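# Fold a long hose into a wire tray

## Task

Put the entire hose inside the wire tray, doubling its extra length back within the tray because the hose is longer than the tray. It is done only if no part pokes out through the tray's sides, beyond either end, or more than a few millimetres above the top wires, and the robot has not toppled or been left leaning.

## Robot and tools

ROBOT. A TidyBot++: a four-caster mobile base (0.54 m long, 0.50 m wide, 0.38 m tall) carrying a single seven-joint arm with a two-finger gripper. The shoulder sits 0.12 m ahead of the base centre, 0.68 m up. Segments: upper arm 0.42 m, forearm 0.31 m, hand 0.31 m to the reported hand point. It starts folded, hand pointing down. Cameras: base_camera (fixed on the base, looking forward and down) and wrist_camera (on the hand, looking where it points).

FRAMES. Base frame: origin on the floor below the base centre, x forward, y left, z up, metres. hand_pose is reported here: the point between the finger pads, as x, y, z then quaternion qw, qx, qy, qz; the hand's z axis runs out along the fingers and the fingers close along its y axis. Odometry frame = base frame at scene start; base_odometry gives x, y and heading (rad, left positive, -3.142 to 3.142) from wheel counts only, so slip shows as travel and drift of a few cm builds up.

move. One action per call, made of any of these, started together:
- base: an object with optional translate_m (forward +, -2 to 2 m), strafe_m (left +, -2 to 2 m), rotate_rad (counter-clockwise from above +, -6.3 to 6.3 rad). These are offsets relative to where the base last measured itself, along its axes at the start.
- joints: absolute targets by name: joint_1_rad (any angle, positive = clockwise from above, opposite to base heading), joint_2_rad (shoulder, -2.249 to 2.249, 0 = upper arm vertical, + leans forward), joint_3_rad (any angle), joint_4_rad (elbow, -2.579 to 2.579, 0 straight), joint_5_rad (any angle), joint_6_rad (wrist, -2.099 to 2.099), joint_7_rad (any angle; with hand down, + is counter-clockwise from above, 1.57 opens fingers left/right), gripper_pos (0 open, 1 closed; pad gap about 85 x (1 - gripper_pos) mm). Unbounded joints go the short way, so turn large amounts in steps under half a turn.
- target: one list of seven numbers [x, y, z, qw, qx, qy, qz], an absolute hand pose in the base frame (metres). With target, joints may only contain gripper_pos.
- speeds: optional caps for this action: translate_m and strafe_m 0.05 to 0.5 m/s (give the speed under one key if both are used), rotate_rad 0.1 to 1.57 rad/s.
- cameras: list of base_camera, wrist_camera or all; [] for none, omitted for all.
- blocking: true/omitted waits until everything rests; false returns in about half a second while motion continues (check with wait(0), line "earlier move"). A new move overrides only what it names.
An empty move just reports state. Unknown keys make a call invalid; out-of-range values get it refused, and a refusal or an unrequested stop cancels your later move/wait/finished_scene calls in that reply.

wait(seconds 0 to 10, cameras): lets time pass, returns state; ends early when motions finish.
stop(cameras): brakes all running motions; braked ones read "stopped" and may still press on contacts.
zoom_image(camera, region [x0, y0, x1, y1] pixels from top-left, at most 504 x 504): closer view of that camera's latest image. base_camera is 644x364, wrist_camera 644x476.
read_manual(section "licences"): licence text only.
finished_scene(scene): the current scene number; ends the scene irreversibly, and the hose must stay in place without the robot.

RESULT LINES. "move": done, or the worst status. base_status, joint_status, hand_status: moving, done, off_target (rested away from target, may still push), stopped, contact_stop, time_out, not_followed (a check withheld the arm), torque_fault, limit_stop_at_motor_heat. "pose unreachable" / "joint command not followed" with "cause:" flag rejected arm targets (self-collision is checked; contact with the base is not). hand_status is done within 10 mm and 2 degrees; usually it ends within about 3 cm. hand_target is where the joint targets would put the hand. joint_positions, motor_effort (percent of max, peak in brackets), base_tilt (degrees, forward/right positive), on_its_own (uncommanded behaviour), Motor temperatures (per arm joint), pictures (image order). ARM HIT means a hard knock against the base or itself.

TIPS. To fix a target error, add (wanted - measured hand_pose) to your last target's x, y, z. To hold still, resend hand_target, not hand_pose. A held load makes the arm sag; correct it the same way, and never command a joint to its current reading while loaded. Targets low, forward and close to the base often land badly or drive the arm into the chassis. A hand pointing down reaches at most about 0.94 m high, near the base. Closed fingertips extend about 20 mm beyond the hand point, and hand_pose can be off by 1-2 cm, so trust the cameras near the floor. Contact slows hand_pose while commands keep descending; watch motor_effort.

AVOID. Do not drive or turn the base while the arm is caught on something (tipping risk above about 0.6 m), swing a stretched arm sideways, or reach far out from folded over nearby furniture. Back away or retract the arm to right a tilt. Blocked joints and bases keep pushing; send new targets. Hard hits can cause a torque fault (arm frozen about 10 s). Holding loads or straining at unreachable poses heats motors; MOTOR HOT appears at 60 °C and at 75 °C the arm goes limp for a while. Do not drop the hose, release it while moving, slam, yank, twist, or grip hard on a part still resting on something.

Each tool is called by a JSON object that holds its "op" and its "data".

## Session

{"op": "move", "data": {}}

Scene clock: 0.00 s.
Motor temperatures (°C): [30 27 31 27 34 33 33]
base_odometry: x=+0.000 y=+0.000 heading=+0.000
base_tilt: forward=+0.2 right=-0.4
base_status: not commanded
joint_positions: joint_1_rad=-0.029 joint_2_rad=-0.362 joint_3_rad=+3.175 joint_4_rad=-2.503 joint_5_rad=-0.031 joint_6_rad=-0.883 joint_7_rad=+1.593 gripper_pos=+0.000
joint_status: not commanded
motor_effort: joint_1_rad=+0 joint_2_rad=-2 joint_3_rad=+1 joint_4_rad=+17 joint_5_rad=+0 joint_6_rad=+1 joint_7_rad=+0
hand_pose: x=+0.2716 y=+0.0095 z=+0.5968 quat_wxyz=(-0.018, +0.998, +0.001, +0.059) (m; base frame)
hand_target: x=+0.2714 y=+0.0095 z=+0.5966 quat_wxyz=(-0.018, +0.998, +0.001, +0.059) (m; base frame)
hand_status: not commanded
pictures: base_camera, wrist_camera

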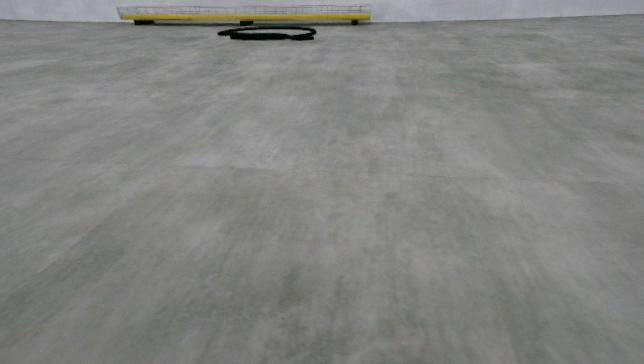

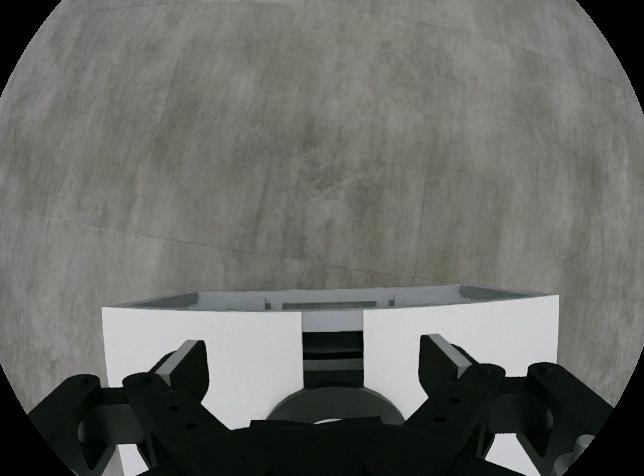

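{"op": "zoom_image", "data": {"camera": "base_camera", "region": [100, 0, 390, 60]}}

Scaled by 1.738.

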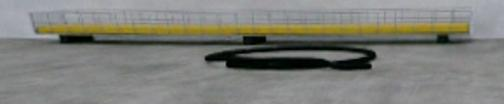

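{"op": "move", "data": {"base": {"translate_m": 1.6}}}

{"op": "zoom_image", "data": {"camera": "base_camera", "region": [40, 0, 500, 180]}}

Scene clock: 6.27 s.
Motor temperatures (°C): [30 27 31 27 34 33 33]
move: done
base_odometry: x=+1.600 y=+0.000 heading=+0.000
base_tilt: forward=+0.1 right=-0.4
base_status: done
joint_positions: joint_1_rad=-0.029 joint_2_rad=-0.362 joint_3_rad=+3.175 joint_4_rad=-2.503 joint_5_rad=-0.031 joint_6_rad=-0.883 joint_7_rad=+1.593 gripper_pos=+0.000
joint_status: not commanded
motor_effort: joint_1_rad=+0(1) joint_2_rad=-2(4) joint_3_rad=+1(2) joint_4_rad=+17(18) joint_5_rad=+0(1) joint_6_rad=+1(2) joint_7_rad=-1(1)
hand_pose: x=+0.2716 y=+0.0095 z=+0.5968 quat_wxyz=(-0.018, +0.998, +0.001, +0.059) (m; base frame)
hand_target: x=+0.2714 y=+0.0095 z=+0.5966 quat_wxyz=(-0.018, +0.998, +0.001, +0.059) (m; base frame)
hand_status: not commanded
pictures: base_camera, wrist_camera
camera_calibration:
wrist_camera: T_world_to_cam=[[-0.0383808, -0.999072, -0.019534, 0.0316687], [-0.99678, 0.0396554, -0.0696969, 0.363561], [0.0704068, 0.0167961, -0.997377, 0.713244], [0, 0, 0, 1]] pos_world=[0.313389, 0.00524242, 0.73733]

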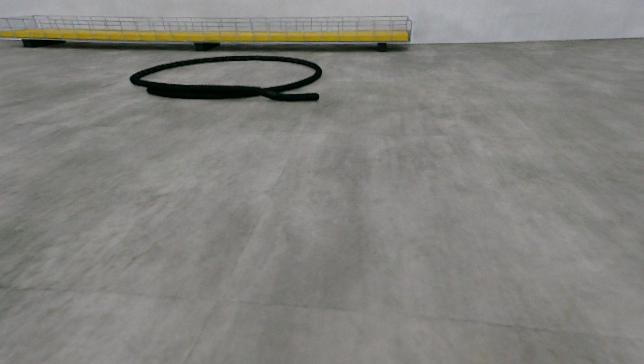

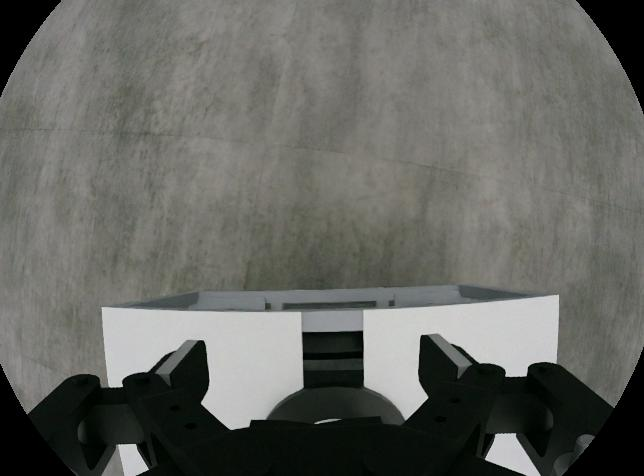

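Scaled by 1.096.

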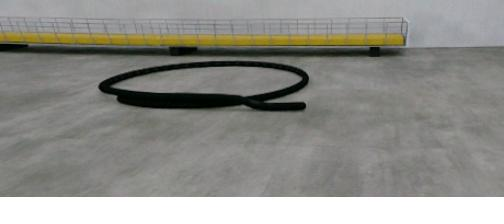

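{"op": "move", "data": {"base": {"translate_m": 0.5, "strafe_m": 0.2}}}

{"op": "zoom_image", "data": {"camera": "base_camera", "region": [0, 0, 400, 200]}}

Scene clock: 13.00 s.
Motor temperatures (°C): [30 27 31 27 34 33 33]
move: done
base_odometry: x=+2.100 y=+0.199 heading=-0.001
base_tilt: forward=+0.2 right=-0.4
base_status: done
joint_positions: joint_1_rad=-0.029 joint_2_rad=-0.362 joint_3_rad=+3.175 joint_4_rad=-2.502 joint_5_rad=-0.031 joint_6_rad=-0.883 joint_7_rad=+1.593 gripper_pos=+0.000
joint_status: not commanded
motor_effort: joint_1_rad=+0(0) joint_2_rad=-2(5) joint_3_rad=+2(2) joint_4_rad=+17(18) joint_5_rad=+0(1) joint_6_rad=+1(2) joint_7_rad=+0(1)
hand_pose: x=+0.2720 y=+0.0095 z=+0.5970 quat_wxyz=(-0.018, +0.998, +0.001, +0.059) (m; base frame)
hand_target: x=+0.2714 y=+0.0095 z=+0.5966 quat_wxyz=(-0.018, +0.998, +0.001, +0.059) (m; base frame)
hand_status: not commanded
pictures: base_camera, wrist_camera
camera_calibration:
wrist_camera: T_world_to_cam=[[-0.038376, -0.999072, -0.0195581, 0.0316973], [-0.996728, 0.0396647, -0.0704293, 0.364386], [0.0711397, 0.0167913, -0.997325, 0.71322], [0, 0, 0, 1]] pos_world=[0.313672, 0.00523875, 0.737596]

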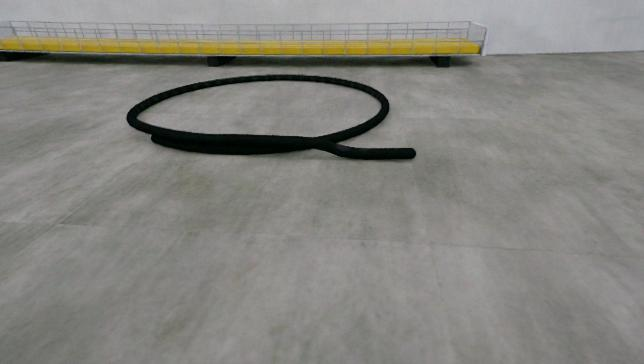

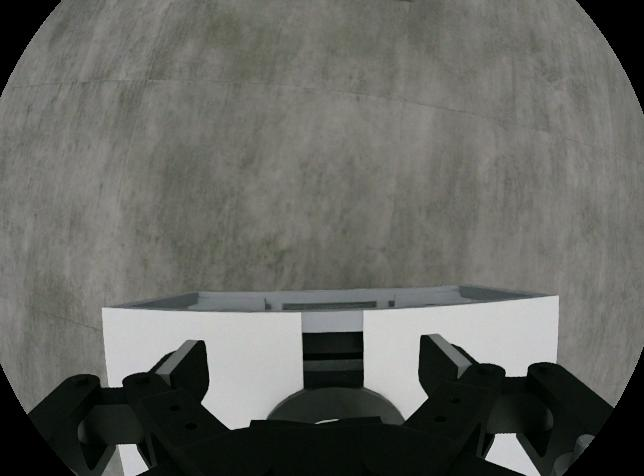

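Scaled by 1.260.

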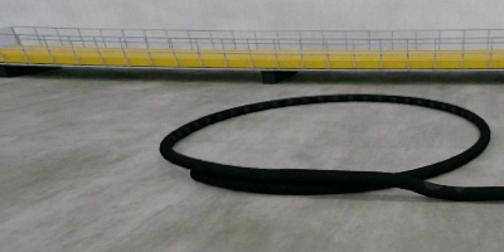

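{"op": "move", "data": {"base": {"translate_m": 0.35, "strafe_m": -0.1}, "target": [0.5, -0.06, 0.38, 0, 0.814, 0.581, 0]}}

Scene clock: 22.03 s.
Motor temperatures (°C): [30 27 31 27 34 32 33]
move: off_target
base_odometry: x=+2.451 y=+0.099 heading=+0.000
base_tilt: forward=+0.2 right=-0.4
base_status: done
joint_positions: joint_1_rad=+0.331 joint_2_rad=+0.764 joint_3_rad=+2.896 joint_4_rad=-2.077 joint_5_rad=+0.455 joint_6_rad=-0.424 joint_7_rad=+2.407 gripper_pos=+0.000
joint_status: not commanded
motor_effort: joint_1_rad=+0(1) joint_2_rad=-31(34) joint_3_rad=-2(3) joint_4_rad=+6(18) joint_5_rad=+0(1) joint_6_rad=-1(2) joint_7_rad=+0(1)
hand_pose: x=+0.4747 y=-0.0589 z=+0.3827 quat_wxyz=(-0.017, +0.848, +0.529, -0.030) (m; base frame)
hand_target: x=+0.5000 y=-0.0600 z=+0.3800 quat_wxyz=(+0.000, +0.814, +0.581, +0.000) (m; base frame)
hand_status: off_target (0.025 m and 8.2 deg from the pose sent, 0.322 m and 71.3 deg at the start)
pictures: base_camera, wrist_camera
camera_calibration:
wrist_camera: T_world_to_cam=[[0.878903, -0.475366, -0.0394435, -0.430071], [-0.471255, -0.878139, 0.0824043, 0.192038], [-0.0738092, -0.0538375, -0.995818, 0.550284], [0, 0, 0, 1]] pos_world=[0.509106, -0.00617911, 0.515195]

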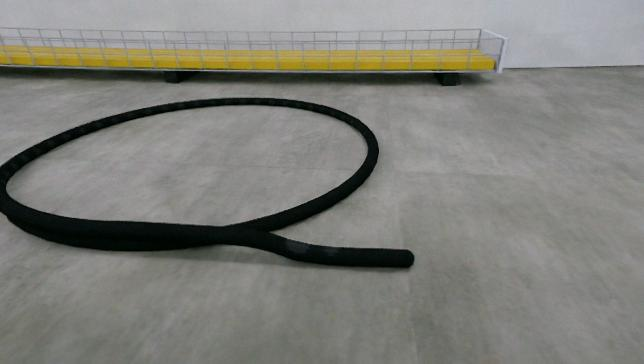

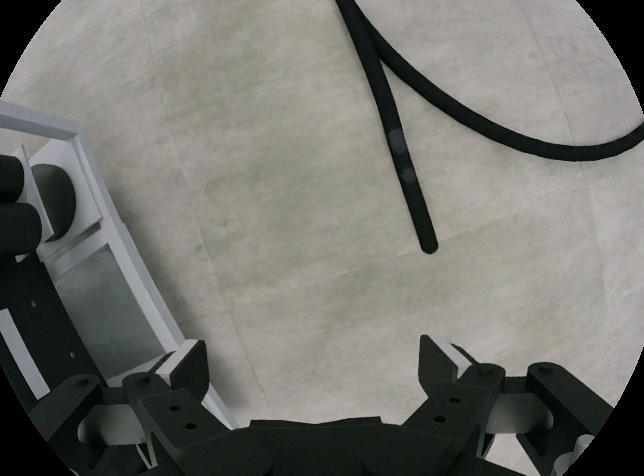

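{"op": "move", "data": {"target": [0.625, -0.035, 0.16, 0, 0.755, 0.656, 0]}}

Scene clock: 26.33 s.
Motor temperatures (°C): [30 27 31 27 34 32 33]
move: off_target
base_odometry: x=+2.451 y=+0.099 heading=+0.000
base_tilt: forward=+0.2 right=-0.4
base_status: not commanded
joint_positions: joint_1_rad=+0.215 joint_2_rad=+1.374 joint_3_rad=+2.915 joint_4_rad=-1.481 joint_5_rad=+0.534 joint_6_rad=-0.415 joint_7_rad=+2.523 gripper_pos=+0.000
joint_status: not commanded
motor_effort: joint_1_rad=+0(1) joint_2_rad=-42(45) joint_3_rad=-3(4) joint_4_rad=+6(7) joint_5_rad=+0(0) joint_6_rad=-1(1) joint_7_rad=+0(2)
hand_pose: x=+0.6011 y=-0.0286 z=+0.1625 quat_wxyz=(-0.031, +0.798, +0.602, -0.018) (m; base frame)
hand_target: x=+0.6250 y=-0.0350 z=+0.1600 quat_wxyz=(+0.000, +0.755, +0.656, +0.000) (m; base frame)
hand_status: off_target (0.025 m and 8.9 deg from the pose sent, 0.270 m and 18.5 deg at the start)
pictures: base_camera, wrist_camera
camera_calibration:
wrist_camera: T_world_to_cam=[[0.948926, -0.311386, -0.0507787, -0.571029], [-0.309469, -0.949971, 0.0422406, 0.203675], [-0.0613914, -0.0243687, -0.997816, 0.335656], [0, 0, 0, 1]] pos_world=[0.625502, 0.0238539, 0.297324]

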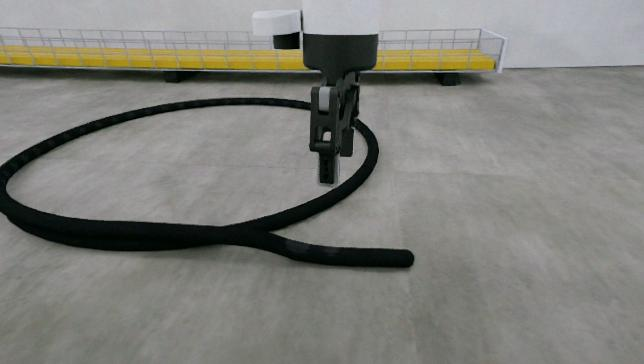

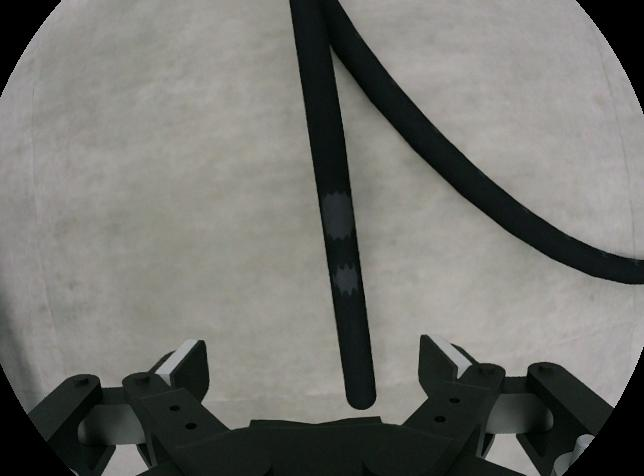

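{"op": "move", "data": {"target": [0.642, -0.041, 0.07, 0, 0.707, 0.707, 0]}}

Scene clock: 29.40 s.
Motor temperatures (°C): [30 27 31 27 34 32 33]
move: off_target
base_odometry: x=+2.450 y=+0.099 heading=+0.000
base_tilt: forward=+0.2 right=-0.3
base_status: not commanded
joint_positions: joint_1_rad=+0.215 joint_2_rad=+1.603 joint_3_rad=+2.915 joint_4_rad=-1.231 joint_5_rad=+0.545 joint_6_rad=-0.415 joint_7_rad=+2.711 gripper_pos=+0.000
joint_status: not commanded
motor_effort: joint_1_rad=+0(0) joint_2_rad=-44(47) joint_3_rad=-4(5) joint_4_rad=+6(7) joint_5_rad=+0(0) joint_6_rad=+0(1) joint_7_rad=-1(1)
hand_pose: x=+0.6225 y=-0.0357 z=+0.0681 quat_wxyz=(-0.026, +0.753, +0.658, -0.009) (m; base frame)
hand_target: x=+0.6420 y=-0.0410 z=+0.0700 quat_wxyz=(+0.000, +0.707, +0.707, +0.000) (m; base frame)
hand_status: off_target (0.020 m and 8.3 deg from the pose sent, 0.102 m and 16.4 deg at the start)
pictures: base_camera, wrist_camera
camera_calibration:
wrist_camera: T_world_to_cam=[[0.984319, -0.173627, -0.0311431, -0.616795], [-0.172761, -0.984547, 0.0286551, 0.122077], [-0.0356372, -0.0228255, -0.999104, 0.226749], [0, 0, 0, 1]] pos_world=[0.636294, 0.0182734, 0.203839]

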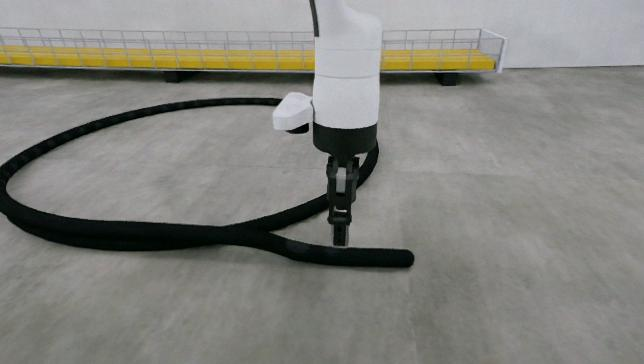

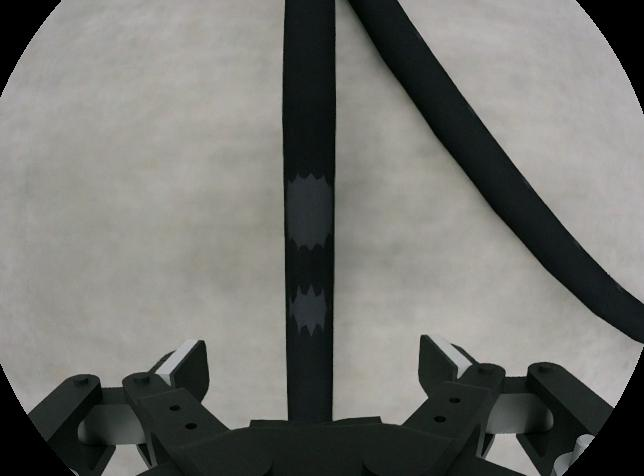

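{"op": "move", "data": {"target": [0.638, -0.041, 0.032, 0, 0.707, 0.707, 0], "cameras": []}}

{"op": "move", "data": {"joints": {"gripper_pos": 1}}}

Scene clock: 31.90 s.
Motor temperatures (°C): [30 27 31 27 34 32 33]
move: off_target
base_odometry: x=+2.450 y=+0.099 heading=+0.000
base_tilt: forward=+0.2 right=-0.4
base_status: not commanded
joint_positions: joint_1_rad=+0.215 joint_2_rad=+1.687 joint_3_rad=+2.915 joint_4_rad=-1.144 joint_5_rad=+0.545 joint_6_rad=-0.415 joint_7_rad=+2.729 gripper_pos=+0.000
joint_status: not commanded
motor_effort: joint_1_rad=+0(1) joint_2_rad=-45(46) joint_3_rad=-3(4) joint_4_rad=+6(7) joint_5_rad=+0(1) joint_6_rad=+0(1) joint_7_rad=-1(1)
hand_pose: x=+0.6222 y=-0.0378 z=+0.0333 quat_wxyz=(-0.025, +0.753, +0.657, -0.009) (m; base frame)
hand_target: x=+0.6380 y=-0.0410 z=+0.0320 quat_wxyz=(+0.000, +0.707, +0.707, +0.000) (m; base frame)
hand_status: off_target (0.016 m and 8.4 deg from the pose sent, 0.040 m and 8.3 deg at the start)
pictures: none
No camera images: "cameras" was empty.

Scene clock: 33.00 s.
Motor temperatures (°C): [30 27 31 27 34 32 33]
move: off_target
base_odometry: x=+2.450 y=+0.099 heading=+0.000
base_tilt: forward=+0.2 right=-0.4
base_status: not commanded
joint_positions: joint_1_rad=+0.214 joint_2_rad=+1.685 joint_3_rad=+2.915 joint_4_rad=-1.144 joint_5_rad=+0.545 joint_6_rad=-0.415 joint_7_rad=+2.729 gripper_pos=+0.788
joint_status: gripper_pos off_target (ended at +0.788, target +1.000)
motor_effort: joint_1_rad=-1(2) joint_2_rad=-41(45) joint_3_rad=-3(4) joint_4_rad=+6(9) joint_5_rad=+0(1) joint_6_rad=+1(4) joint_7_rad=-1(1)
hand_pose: x=+0.6230 y=-0.0380 z=+0.0339 quat_wxyz=(-0.024, +0.753, +0.658, -0.008) (m; base frame)
hand_target: x=+0.6380 y=-0.0410 z=+0.0320 quat_wxyz=(+0.000, +0.707, +0.707, +0.000) (m; base frame)
hand_status: not commanded
pictures: base_camera, wrist_camera
camera_calibration:
wrist_camera: T_world_to_cam=[[0.984377, -0.17388, -0.0276928, -0.618869], [-0.173062, -0.984465, 0.0296245, 0.121027], [-0.0324137, -0.0243691, -0.999177, 0.190446], [0, 0, 0, 1]] pos_world=[0.636319, 0.0161794, 0.169566]

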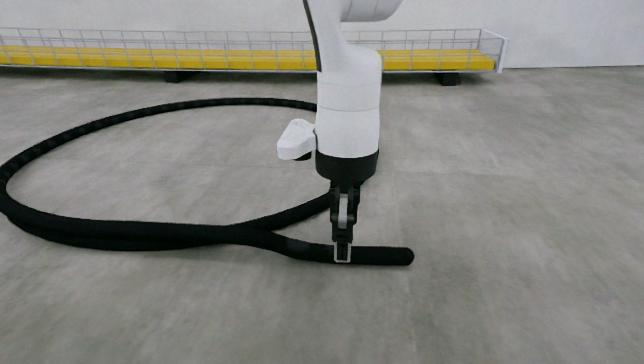

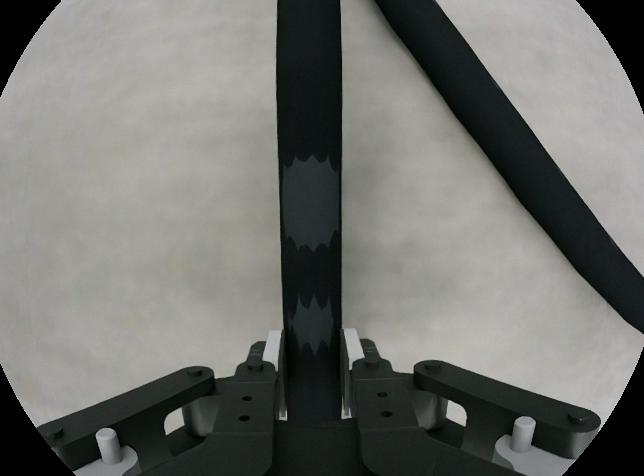

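{"op": "move", "data": {"target": [0.6, -0.12, 0.36, 0, 0.707, 0.707, 0], "joints": {"gripper_pos": 0.88}}}

Scene clock: 35.83 s.
Motor temperatures (°C): [30 27 31 27 34 32 33]
move: off_target
base_odometry: x=+2.450 y=+0.099 heading=+0.000
base_tilt: forward=+0.2 right=-0.4
base_status: not commanded
joint_positions: joint_1_rad=+0.445 joint_2_rad=+1.003 joint_3_rad=+2.818 joint_4_rad=-1.663 joint_5_rad=+0.545 joint_6_rad=-0.552 joint_7_rad=+2.911 gripper_pos=+0.788
joint_status: gripper_pos off_target (ended at +0.788, target +0.880)
motor_effort: joint_1_rad=+0(2) joint_2_rad=-42(49) joint_3_rad=-5(6) joint_4_rad=+9(10) joint_5_rad=+0(1) joint_6_rad=+0(1) joint_7_rad=+0(1)
hand_pose: x=+0.6062 y=-0.1215 z=+0.3345 quat_wxyz=(+0.007, +0.715, +0.699, +0.002) (m; base frame)
hand_target: x=+0.6000 y=-0.1200 z=+0.3600 quat_wxyz=(+0.000, +0.707, +0.707, +0.000) (m; base frame)
hand_status: off_target (0.026 m and 1.6 deg from the pose sent, 0.337 m and 8.3 deg at the start)
pictures: base_camera, wrist_camera
camera_calibration:
wrist_camera: T_world_to_cam=[[0.997409, -0.0633759, 0.0340465, -0.623675], [-0.0651464, -0.99643, 0.0536889, -0.0479334], [0.0305223, -0.0557678, -0.997977, 0.445908], [0, 0, 0, 1]] pos_world=[0.605326, -0.062421, 0.468813]

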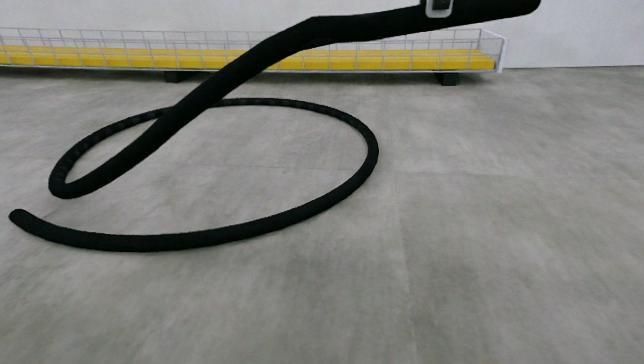

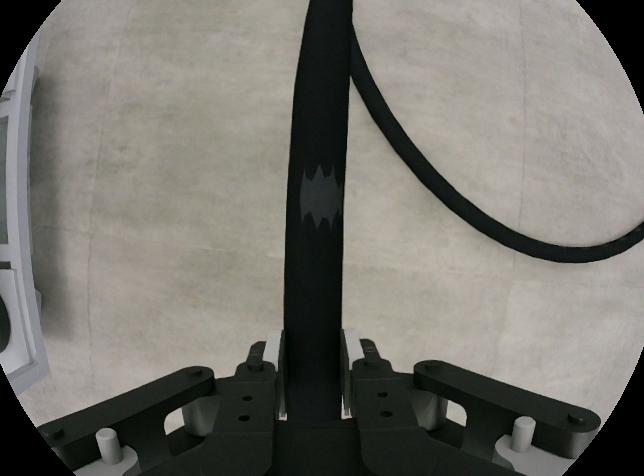

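{"op": "move", "data": {"base": {"strafe_m": -0.7}, "speeds": {"strafe_m": 0.3}}}

Scene clock: 42.13 s.
Motor temperatures (°C): [30 27 31 27 34 32 33]
move: done
base_odometry: x=+2.450 y=-0.601 heading=+0.000
base_tilt: forward=+0.2 right=-0.3
base_status: done
joint_positions: joint_1_rad=+0.455 joint_2_rad=+1.002 joint_3_rad=+2.808 joint_4_rad=-1.665 joint_5_rad=+0.545 joint_6_rad=-0.553 joint_7_rad=+2.914 gripper_pos=+0.788
joint_status: not commanded
motor_effort: joint_1_rad=+1(4) joint_2_rad=-43(43) joint_3_rad=-4(6) joint_4_rad=+10(10) joint_5_rad=+0(1) joint_6_rad=+0(1) joint_7_rad=+0(1)
hand_pose: x=+0.6059 y=-0.1216 z=+0.3356 quat_wxyz=(+0.005, +0.716, +0.698, +0.005) (m; base frame)
hand_target: x=+0.6000 y=-0.1200 z=+0.3600 quat_wxyz=(+0.000, +0.707, +0.707, +0.000) (m; base frame)
hand_status: not commanded
pictures: base_camera, wrist_camera
camera_calibration:
wrist_camera: T_world_to_cam=[[0.997178, -0.066092, 0.0356066, -0.624152], [-0.0677144, -0.996622, 0.046469, -0.0441414], [0.0324151, -0.048749, -0.998285, 0.446768], [0, 0, 0, 1]] pos_world=[0.60492, -0.0634642, 0.470277]

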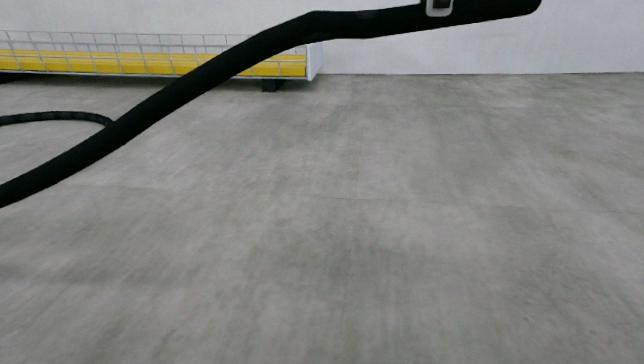

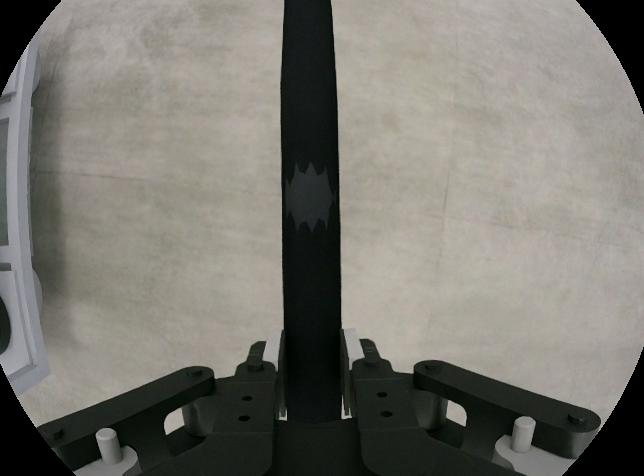

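{"op": "move", "data": {"base": {"translate_m": 0.55, "rotate_rad": -0.185}, "speeds": {"translate_m": 0.3}}}

Scene clock: 46.83 s.
Motor temperatures (°C): [30 27 31 27 34 32 33]
move: done
base_odometry: x=+3.001 y=-0.601 heading=-0.186
base_tilt: forward=+0.2 right=-0.3
base_status: done
joint_positions: joint_1_rad=+0.462 joint_2_rad=+1.001 joint_3_rad=+2.804 joint_4_rad=-1.673 joint_5_rad=+0.545 joint_6_rad=-0.559 joint_7_rad=+2.920 gripper_pos=+0.788
joint_status: not commanded
motor_effort: joint_1_rad=+1(5) joint_2_rad=-42(45) joint_3_rad=-4(8) joint_4_rad=+11(12) joint_5_rad=-1(1) joint_6_rad=+1(1) joint_7_rad=-2(2)
hand_pose: x=+0.5999 y=-0.1217 z=+0.3354 quat_wxyz=(+0.000, +0.715, +0.699, +0.003) (m; base frame)
hand_target: x=+0.6000 y=-0.1200 z=+0.3600 quat_wxyz=(+0.000, +0.707, +0.707, +0.000) (m; base frame)
hand_status: not commanded
pictures: base_camera, wrist_camera
camera_calibration:
wrist_camera: T_world_to_cam=[[0.997749, -0.0624008, 0.0245737, -0.614326], [-0.0634329, -0.997027, 0.0437375, -0.0463712], [0.0217714, -0.0451979, -0.998741, 0.453748], [0, 0, 0, 1]] pos_world=[0.600122, -0.0640593, 0.470301]

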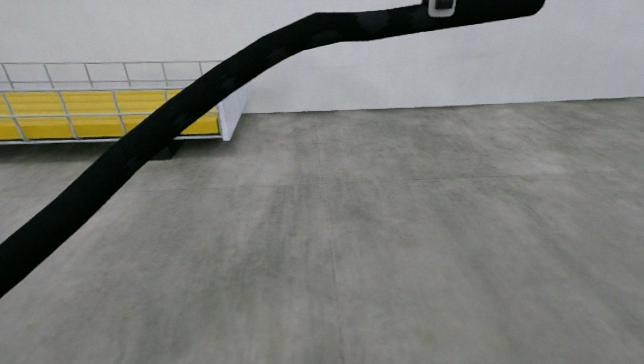

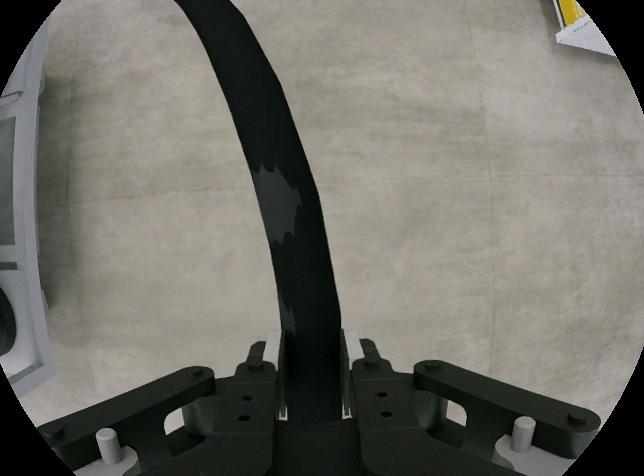

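{"op": "zoom_image", "data": {"camera": "base_camera", "region": [0, 40, 270, 180]}}

{"op": "zoom_image", "data": {"camera": "wrist_camera", "region": [504, 0, 644, 100]}}

Scaled by 1.867.

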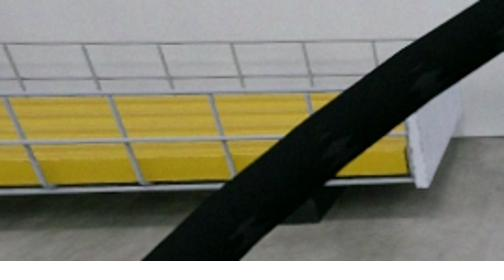

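Scaled by 3.600.

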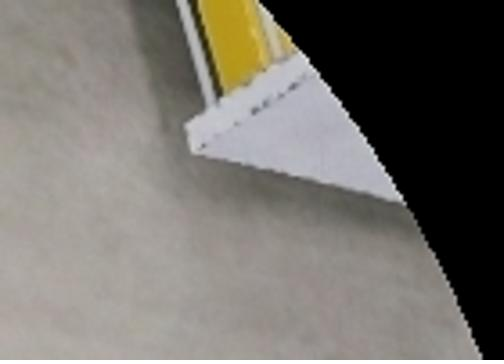

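{"op": "move", "data": {"target": [0.58, 0.2, 0.42, 0, 0.707, 0.707, 0]}}

{"op": "move", "data": {"base": {"translate_m": 0.33}, "speeds": {"translate_m": 0.25}}}

Scene clock: 55.47 s.
Motor temperatures (°C): [30 28 31 27 34 32 33]
move: off_target
base_odometry: x=+3.001 y=-0.601 heading=-0.186
base_tilt: forward=+0.2 right=-0.4
base_status: not commanded
joint_positions: joint_1_rad=-0.206 joint_2_rad=+0.890 joint_3_rad=+2.814 joint_4_rad=-1.662 joint_5_rad=+0.442 joint_6_rad=-0.674 joint_7_rad=+2.504 gripper_pos=+0.788
joint_status: not commanded
motor_effort: joint_1_rad=+0(3) joint_2_rad=-42(43) joint_3_rad=-4(7) joint_4_rad=+12(13) joint_5_rad=-1(2) joint_6_rad=+1(1) joint_7_rad=-2(3)
hand_pose: x=+0.5764 y=+0.1934 z=+0.3902 quat_wxyz=(+0.006, +0.657, +0.753, -0.007) (m; base frame)
hand_target: x=+0.5800 y=+0.2000 z=+0.4200 quat_wxyz=(+0.000, +0.707, +0.707, +0.000) (m; base frame)
hand_status: off_target (0.031 m and 7.9 deg from the pose sent, 0.333 m and 1.3 deg at the start)
pictures: base_camera, wrist_camera
camera_calibration:
wrist_camera: T_world_to_cam=[[0.995197, 0.0961805, 0.018203, -0.599238], [0.0947959, -0.993321, 0.0657845, 0.16339], [0.0244087, -0.063743, -0.997668, 0.524873], [0, 0, 0, 1]] pos_world=[0.568059, 0.253391, 0.523808]

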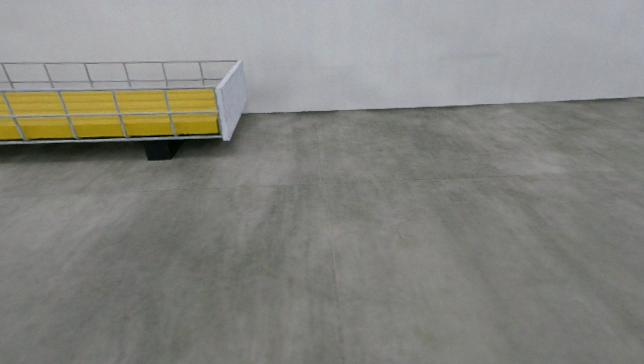

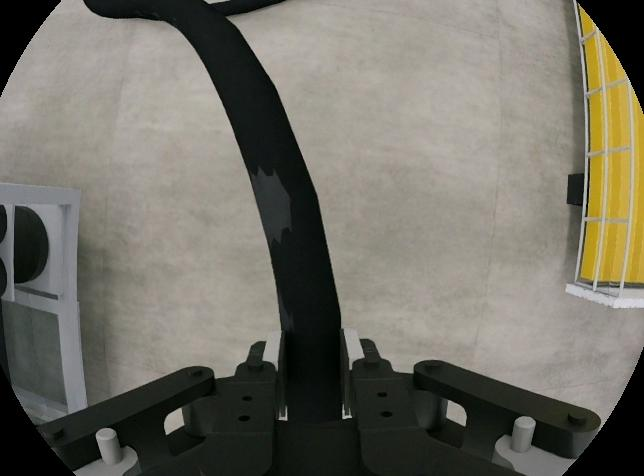

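Scene clock: 57.63 s.
Motor temperatures (°C): [30 28 31 27 34 32 33]
move: done
base_odometry: x=+3.325 y=-0.662 heading=-0.186
base_tilt: forward=+0.2 right=-0.3
base_status: done
joint_positions: joint_1_rad=-0.209 joint_2_rad=+0.888 joint_3_rad=+2.815 joint_4_rad=-1.655 joint_5_rad=+0.438 joint_6_rad=-0.678 joint_7_rad=+2.504 gripper_pos=+0.788
joint_status: not commanded
motor_effort: joint_1_rad=+1(3) joint_2_rad=-43(43) joint_3_rad=-4(5) joint_4_rad=+12(14) joint_5_rad=-1(1) joint_6_rad=+1(2) joint_7_rad=-2(2)
hand_pose: x=+0.5783 y=+0.1954 z=+0.3922 quat_wxyz=(+0.007, +0.658, +0.753, -0.006) (m; base frame)
hand_target: x=+0.5800 y=+0.2000 z=+0.4200 quat_wxyz=(+0.000, +0.707, +0.707, +0.000) (m; base frame)
hand_status: not commanded
pictures: base_camera, wrist_camera
camera_calibration:
wrist_camera: T_world_to_cam=[[0.995361, 0.0937757, 0.0215186, -0.60237], [0.0922111, -0.993627, 0.0648195, 0.167041], [0.02746, -0.0625346, -0.997665, 0.524964], [0, 0, 0, 1]] pos_world=[0.569757, 0.255293, 0.525873]

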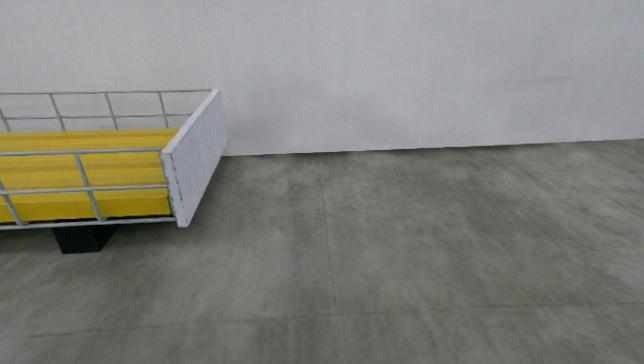

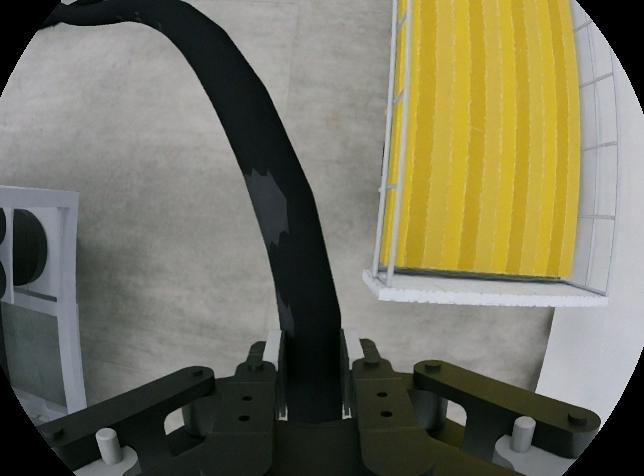

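{"op": "zoom_image", "data": {"camera": "base_camera", "region": [0, 80, 240, 260]}}

{"op": "zoom_image", "data": {"camera": "wrist_camera", "region": [340, 0, 644, 320]}}

Scaled by 2.100.

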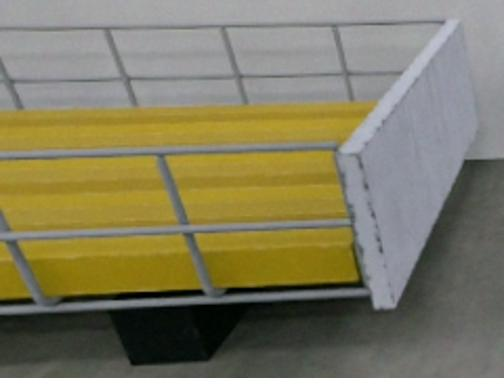

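Scaled by 1.575.

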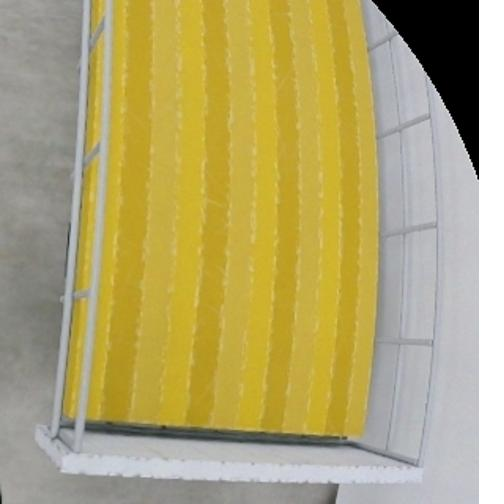

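{"op": "move", "data": {"target": [0.60, 0.305, 0.42, 0, 0.755, 0.656, 0], "cameras": []}}

{"op": "move", "data": {"base": {"translate_m": 0.25}, "speeds": {"translate_m": 0.2}}}

Scene clock: 65.30 s.
Motor temperatures (°C): [30 28 31 27 34 32 33]
move: off_target
base_odometry: x=+3.325 y=-0.662 heading=-0.186
base_tilt: forward=+0.2 right=-0.4
base_status: not commanded
joint_positions: joint_1_rad=-0.429 joint_2_rad=+0.940 joint_3_rad=+2.878 joint_4_rad=-1.392 joint_5_rad=+0.351 joint_6_rad=-0.822 joint_7_rad=+2.315 gripper_pos=+0.788
joint_status: not commanded
motor_effort: joint_1_rad=+1(3) joint_2_rad=-46(48) joint_3_rad=-4(5) joint_4_rad=+16(17) joint_5_rad=-1(1) joint_6_rad=+2(2) joint_7_rad=-2(3)
hand_pose: x=+0.6096 y=+0.3018 z=+0.4136 quat_wxyz=(+0.024, +0.708, +0.705, +0.013) (m; base frame)
hand_target: x=+0.6000 y=+0.3050 z=+0.4200 quat_wxyz=(+0.000, +0.755, +0.656, +0.000) (m; base frame)
hand_status: off_target (0.012 m and 8.4 deg from the pose sent, 0.115 m and 15.7 deg at the start)
pictures: none
No camera images: "cameras" was empty.

Scene clock: 67.30 s.
Motor temperatures (°C): [30 28 31 27 34 32 33]
move: done
base_odometry: x=+3.571 y=-0.708 heading=-0.185
base_tilt: forward=+0.2 right=-0.4
base_status: done
joint_positions: joint_1_rad=-0.433 joint_2_rad=+0.943 joint_3_rad=+2.879 joint_4_rad=-1.388 joint_5_rad=+0.346 joint_6_rad=-0.827 joint_7_rad=+2.314 gripper_pos=+0.788
joint_status: not commanded
motor_effort: joint_1_rad=+2(5) joint_2_rad=-47(48) joint_3_rad=-2(4) joint_4_rad=+17(18) joint_5_rad=-1(1) joint_6_rad=+1(2) joint_7_rad=-2(3)
hand_pose: x=+0.6083 y=+0.3030 z=+0.4127 quat_wxyz=(+0.023, +0.709, +0.705, +0.011) (m; base frame)
hand_target: x=+0.6000 y=+0.3050 z=+0.4200 quat_wxyz=(+0.000, +0.755, +0.656, +0.000) (m; base frame)
hand_status: not commanded
pictures: base_camera, wrist_camera
camera_calibration:
wrist_camera: T_world_to_cam=[[0.996613, -0.0447674, 0.0689791, -0.621073], [-0.0490774, -0.996862, 0.0621084, 0.357864], [0.0659822, -0.0652834, -0.995683, 0.527909], [0, 0, 0, 1]] pos_world=[0.6017, 0.363401, 0.546244]

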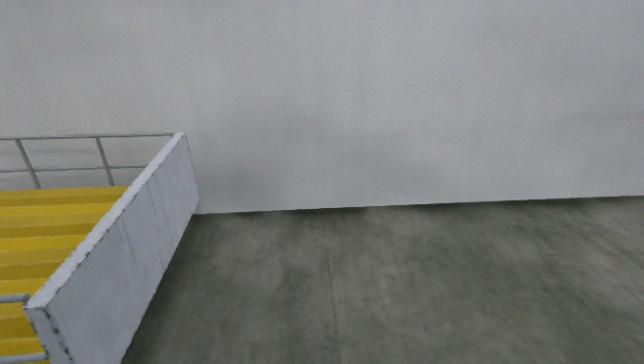

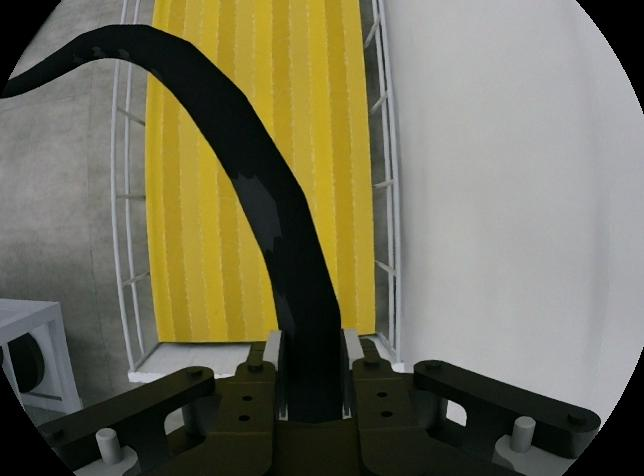

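{"op": "move", "data": {"target": [0.60, 0.36, 0.22, 0, 0.755, 0.656, 0], "cameras": []}}

{"op": "move", "data": {"target": [0.60, 0.36, 0.15, 0, 0.755, 0.656, 0]}}

Scene clock: 70.40 s.
Motor temperatures (°C): [30 28 31 27 34 32 33]
move: off_target
base_odometry: x=+3.571 y=-0.708 heading=-0.185
base_tilt: forward=+0.2 right=-0.4
base_status: not commanded
joint_positions: joint_1_rad=-0.547 joint_2_rad=+1.360 joint_3_rad=+2.935 joint_4_rad=-1.167 joint_5_rad=+0.346 joint_6_rad=-0.735 joint_7_rad=+2.241 gripper_pos=+0.788
joint_status: not commanded
motor_effort: joint_1_rad=+2(2) joint_2_rad=-49(53) joint_3_rad=-2(4) joint_4_rad=+12(17) joint_5_rad=-1(2) joint_6_rad=+0(2) joint_7_rad=-2(3)
hand_pose: x=+0.5760 y=+0.3367 z=+0.2115 quat_wxyz=(+0.007, +0.717, +0.696, -0.043) (m; base frame)
hand_target: x=+0.6000 y=+0.3600 z=+0.2200 quat_wxyz=(+0.000, +0.755, +0.656, +0.000) (m; base frame)
hand_status: off_target (0.034 m and 8.1 deg from the pose sent, 0.201 m and 8.2 deg at the start)
pictures: none
No camera images: "cameras" was empty.

Scene clock: 71.73 s.
Motor temperatures (°C): [30 28 31 27 34 32 33]
move: off_target
base_odometry: x=+3.571 y=-0.708 heading=-0.185
base_tilt: forward=+0.2 right=-0.4
base_status: not commanded
joint_positions: joint_1_rad=-0.557 joint_2_rad=+1.500 joint_3_rad=+2.945 joint_4_rad=-1.055 joint_5_rad=+0.346 joint_6_rad=-0.693 joint_7_rad=+2.241 gripper_pos=+0.788
joint_status: not commanded
motor_effort: joint_1_rad=+2(2) joint_2_rad=-48(52) joint_3_rad=-2(2) joint_4_rad=+12(13) joint_5_rad=+0(1) joint_6_rad=+0(1) joint_7_rad=-3(3)
hand_pose: x=+0.5781 y=+0.3414 z=+0.1470 quat_wxyz=(+0.004, +0.722, +0.691, -0.038) (m; base frame)
hand_target: x=+0.6000 y=+0.3600 z=+0.1500 quat_wxyz=(+0.000, +0.755, +0.656, +0.000) (m; base frame)
hand_status: off_target (0.029 m and 7.1 deg from the pose sent, 0.070 m and 8.1 deg at the start)
pictures: base_camera, wrist_camera
camera_calibration:
wrist_camera: T_world_to_cam=[[0.996268, -0.0829201, -0.0239666, -0.544102], [-0.0798175, -0.990739, 0.109843, 0.419895], [-0.0328528, -0.10752, -0.99366, 0.339093], [0, 0, 0, 1]] pos_world=[0.586727, 0.407349, 0.27778]

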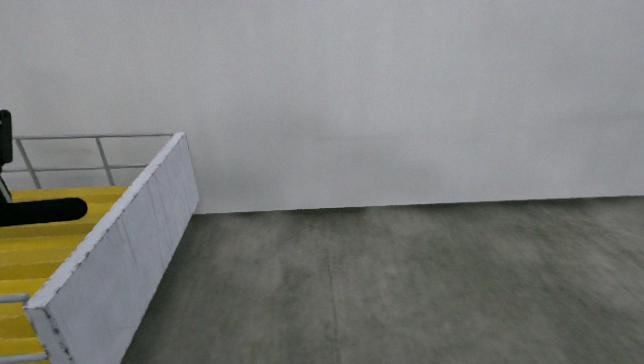

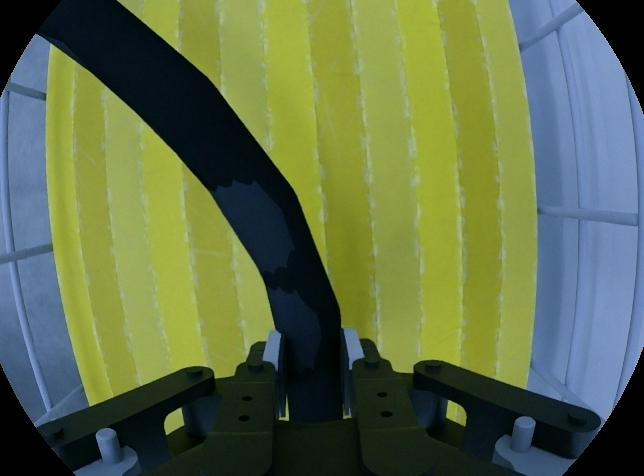

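{"op": "move", "data": {"target": [0.64, 0.375, 0.15, 0, 0.755, 0.656, 0], "cameras": []}}

{"op": "move", "data": {"target": [0.64, 0.375, 0.12, 0, 0.755, 0.656, 0]}}

Scene clock: 74.03 s.
Motor temperatures (°C): [30 28 31 27 34 32 33]
move: off_target
base_odometry: x=+3.571 y=-0.708 heading=-0.185
base_tilt: forward=+0.2 right=-0.4
base_status: not commanded
joint_positions: joint_1_rad=-0.569 joint_2_rad=+1.569 joint_3_rad=+2.964 joint_4_rad=-0.818 joint_5_rad=+0.297 joint_6_rad=-0.749 joint_7_rad=+2.248 gripper_pos=+0.788
joint_status: not commanded
motor_effort: joint_1_rad=+3(3) joint_2_rad=-52(53) joint_3_rad=-1(2) joint_4_rad=+16(16) joint_5_rad=+0(0) joint_6_rad=+2(3) joint_7_rad=-3(4)
hand_pose: x=+0.6433 y=+0.3763 z=+0.1484 quat_wxyz=(+0.013, +0.745, +0.667, +0.012) (m; base frame)
hand_target: x=+0.6400 y=+0.3750 z=+0.1500 quat_wxyz=(+0.000, +0.755, +0.656, +0.000) (m; base frame)
hand_status: off_target (0.004 m and 2.7 deg from the pose sent, 0.070 m and 7.1 deg at the start)
pictures: none
No camera images: "cameras" was empty.

Scene clock: 74.87 s.
Motor temperatures (°C): [30 28 31 27 34 32 33]
move: off_target
base_odometry: x=+3.571 y=-0.708 heading=-0.185
base_tilt: forward=+0.2 right=-0.4
base_status: not commanded
joint_positions: joint_1_rad=-0.578 joint_2_rad=+1.636 joint_3_rad=+2.975 joint_4_rad=-0.732 joint_5_rad=+0.278 joint_6_rad=-0.752 joint_7_rad=+2.257 gripper_pos=+0.788
joint_status: not commanded
motor_effort: joint_1_rad=+3(4) joint_2_rad=-49(52) joint_3_rad=+1(1) joint_4_rad=+16(16) joint_5_rad=+0(0) joint_6_rad=+3(4) joint_7_rad=-3(4)
hand_pose: x=+0.6491 y=+0.3806 z=+0.1235 quat_wxyz=(+0.014, +0.748, +0.664, +0.018) (m; base frame)
hand_target: x=+0.6400 y=+0.3750 z=+0.1200 quat_wxyz=(+0.000, +0.755, +0.656, +0.000) (m; base frame)
hand_status: off_target (0.011 m and 2.9 deg from the pose sent, 0.029 m and 2.7 deg at the start)
pictures: base_camera, wrist_camera
camera_calibration:
wrist_camera: T_world_to_cam=[[0.985309, -0.158003, 0.0648149, -0.58736], [-0.160625, -0.986305, 0.0374324, 0.526637], [0.0580128, -0.0472934, -0.997195, 0.240866], [0, 0, 0, 1]] pos_world=[0.649349, 0.438012, 0.258546]

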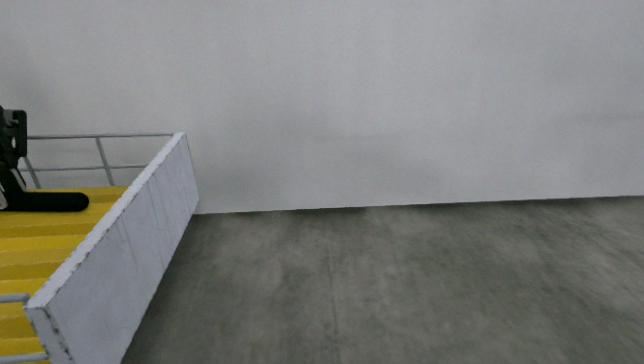

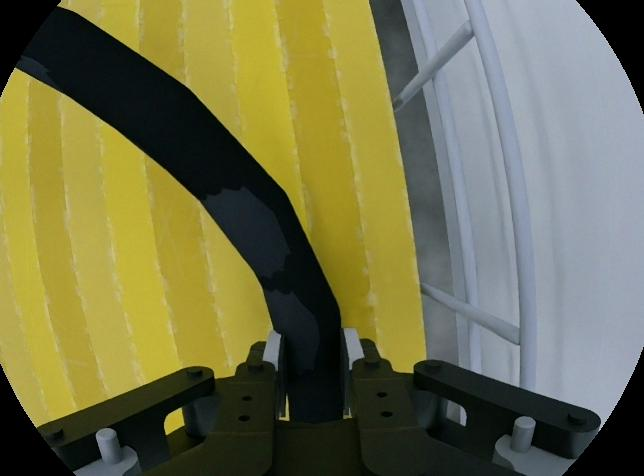

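{"op": "move", "data": {"target": [0.625, 0.365, 0.104, 0, 0.755, 0.656, 0]}}

{"op": "move", "data": {"joints": {"gripper_pos": 0.5}}}

Scene clock: 77.23 s.
Motor temperatures (°C): [30 28 31 27 34 32 33]
move: off_target
base_odometry: x=+3.571 y=-0.708 heading=-0.185
base_tilt: forward=+0.2 right=-0.4
base_status: not commanded
joint_positions: joint_1_rad=-0.577 joint_2_rad=+1.627 joint_3_rad=+2.976 joint_4_rad=-0.762 joint_5_rad=+0.278 joint_6_rad=-0.732 joint_7_rad=+2.257 gripper_pos=+0.788
joint_status: not commanded
motor_effort: joint_1_rad=+1(3) joint_2_rad=-40(49) joint_3_rad=-1(2) joint_4_rad=+9(15) joint_5_rad=-1(2) joint_6_rad=-1(2) joint_7_rad=-3(4)
hand_pose: x=+0.6447 y=+0.3792 z=+0.1230 quat_wxyz=(+0.013, +0.746, +0.665, +0.018) (m; base frame)
hand_target: x=+0.6250 y=+0.3650 z=+0.1040 quat_wxyz=(+0.000, +0.755, +0.656, +0.000) (m; base frame)
hand_status: off_target (0.031 m and 2.9 deg from the pose sent, 0.035 m and 2.9 deg at the start)
pictures: base_camera, wrist_camera
camera_calibration:
wrist_camera: T_world_to_cam=[[0.986105, -0.153894, 0.0625567, -0.585004], [-0.156281, -0.987085, 0.0352131, 0.522356], [0.0563297, -0.0445002, -0.99742, 0.240586], [0, 0, 0, 1]] pos_world=[0.644958, 0.436287, 0.258168]

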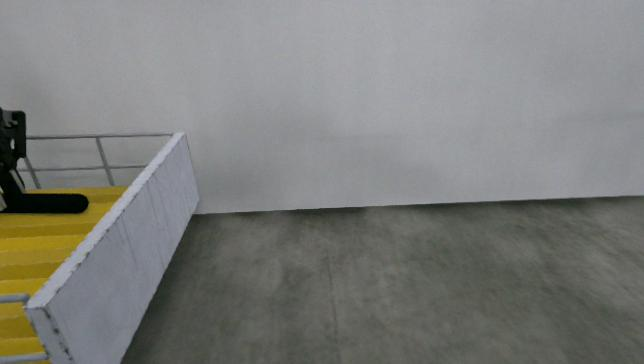

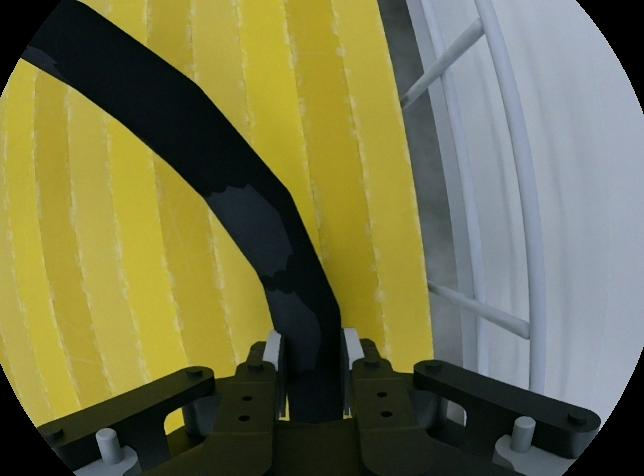

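Scene clock: 77.97 s.
Motor temperatures (°C): [30 28 31 27 34 32 33]
move: done
base_odometry: x=+3.571 y=-0.708 heading=-0.185
base_tilt: forward=+0.2 right=-0.4
base_status: not commanded
joint_positions: joint_1_rad=-0.577 joint_2_rad=+1.629 joint_3_rad=+2.976 joint_4_rad=-0.778 joint_5_rad=+0.278 joint_6_rad=-0.732 joint_7_rad=+2.257 gripper_pos=+0.500
joint_status: all done
motor_effort: joint_1_rad=+1(2) joint_2_rad=-46(48) joint_3_rad=+0(3) joint_4_rad=+12(13) joint_5_rad=+0(2) joint_6_rad=+0(1) joint_7_rad=-1(3)
hand_pose: x=+0.6365 y=+0.3743 z=+0.1182 quat_wxyz=(+0.011, +0.745, +0.666, +0.009) (m; base frame)
hand_target: x=+0.6250 y=+0.3650 z=+0.1040 quat_wxyz=(+0.000, +0.755, +0.656, +0.000) (m; base frame)
hand_status: not commanded
pictures: base_camera, wrist_camera
camera_calibration:
wrist_camera: T_world_to_cam=[[0.987303, -0.150823, 0.0498551, -0.577814], [-0.153168, -0.987075, 0.0471396, 0.513015], [0.042101, -0.0541773, -0.997643, 0.248763], [0, 0, 0, 1]] pos_world=[0.638582, 0.432714, 0.2528]

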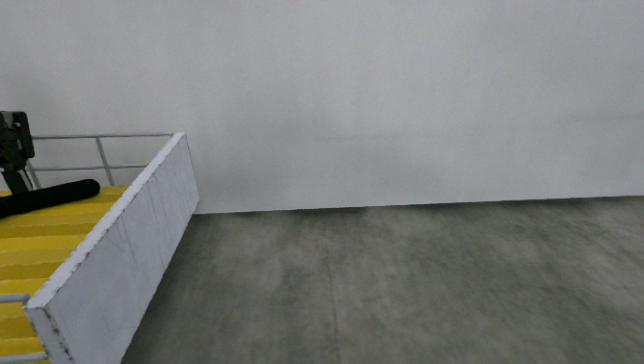

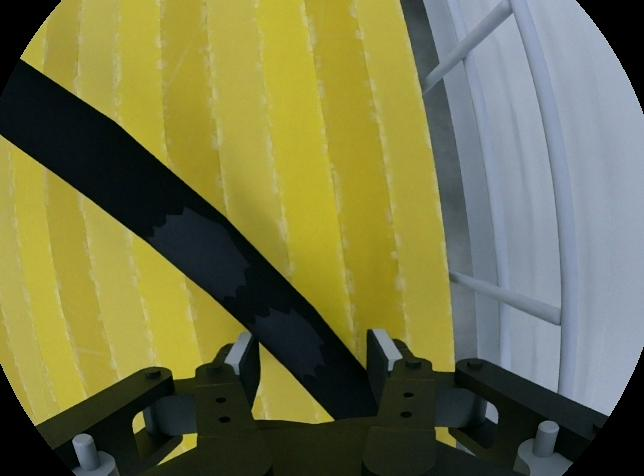

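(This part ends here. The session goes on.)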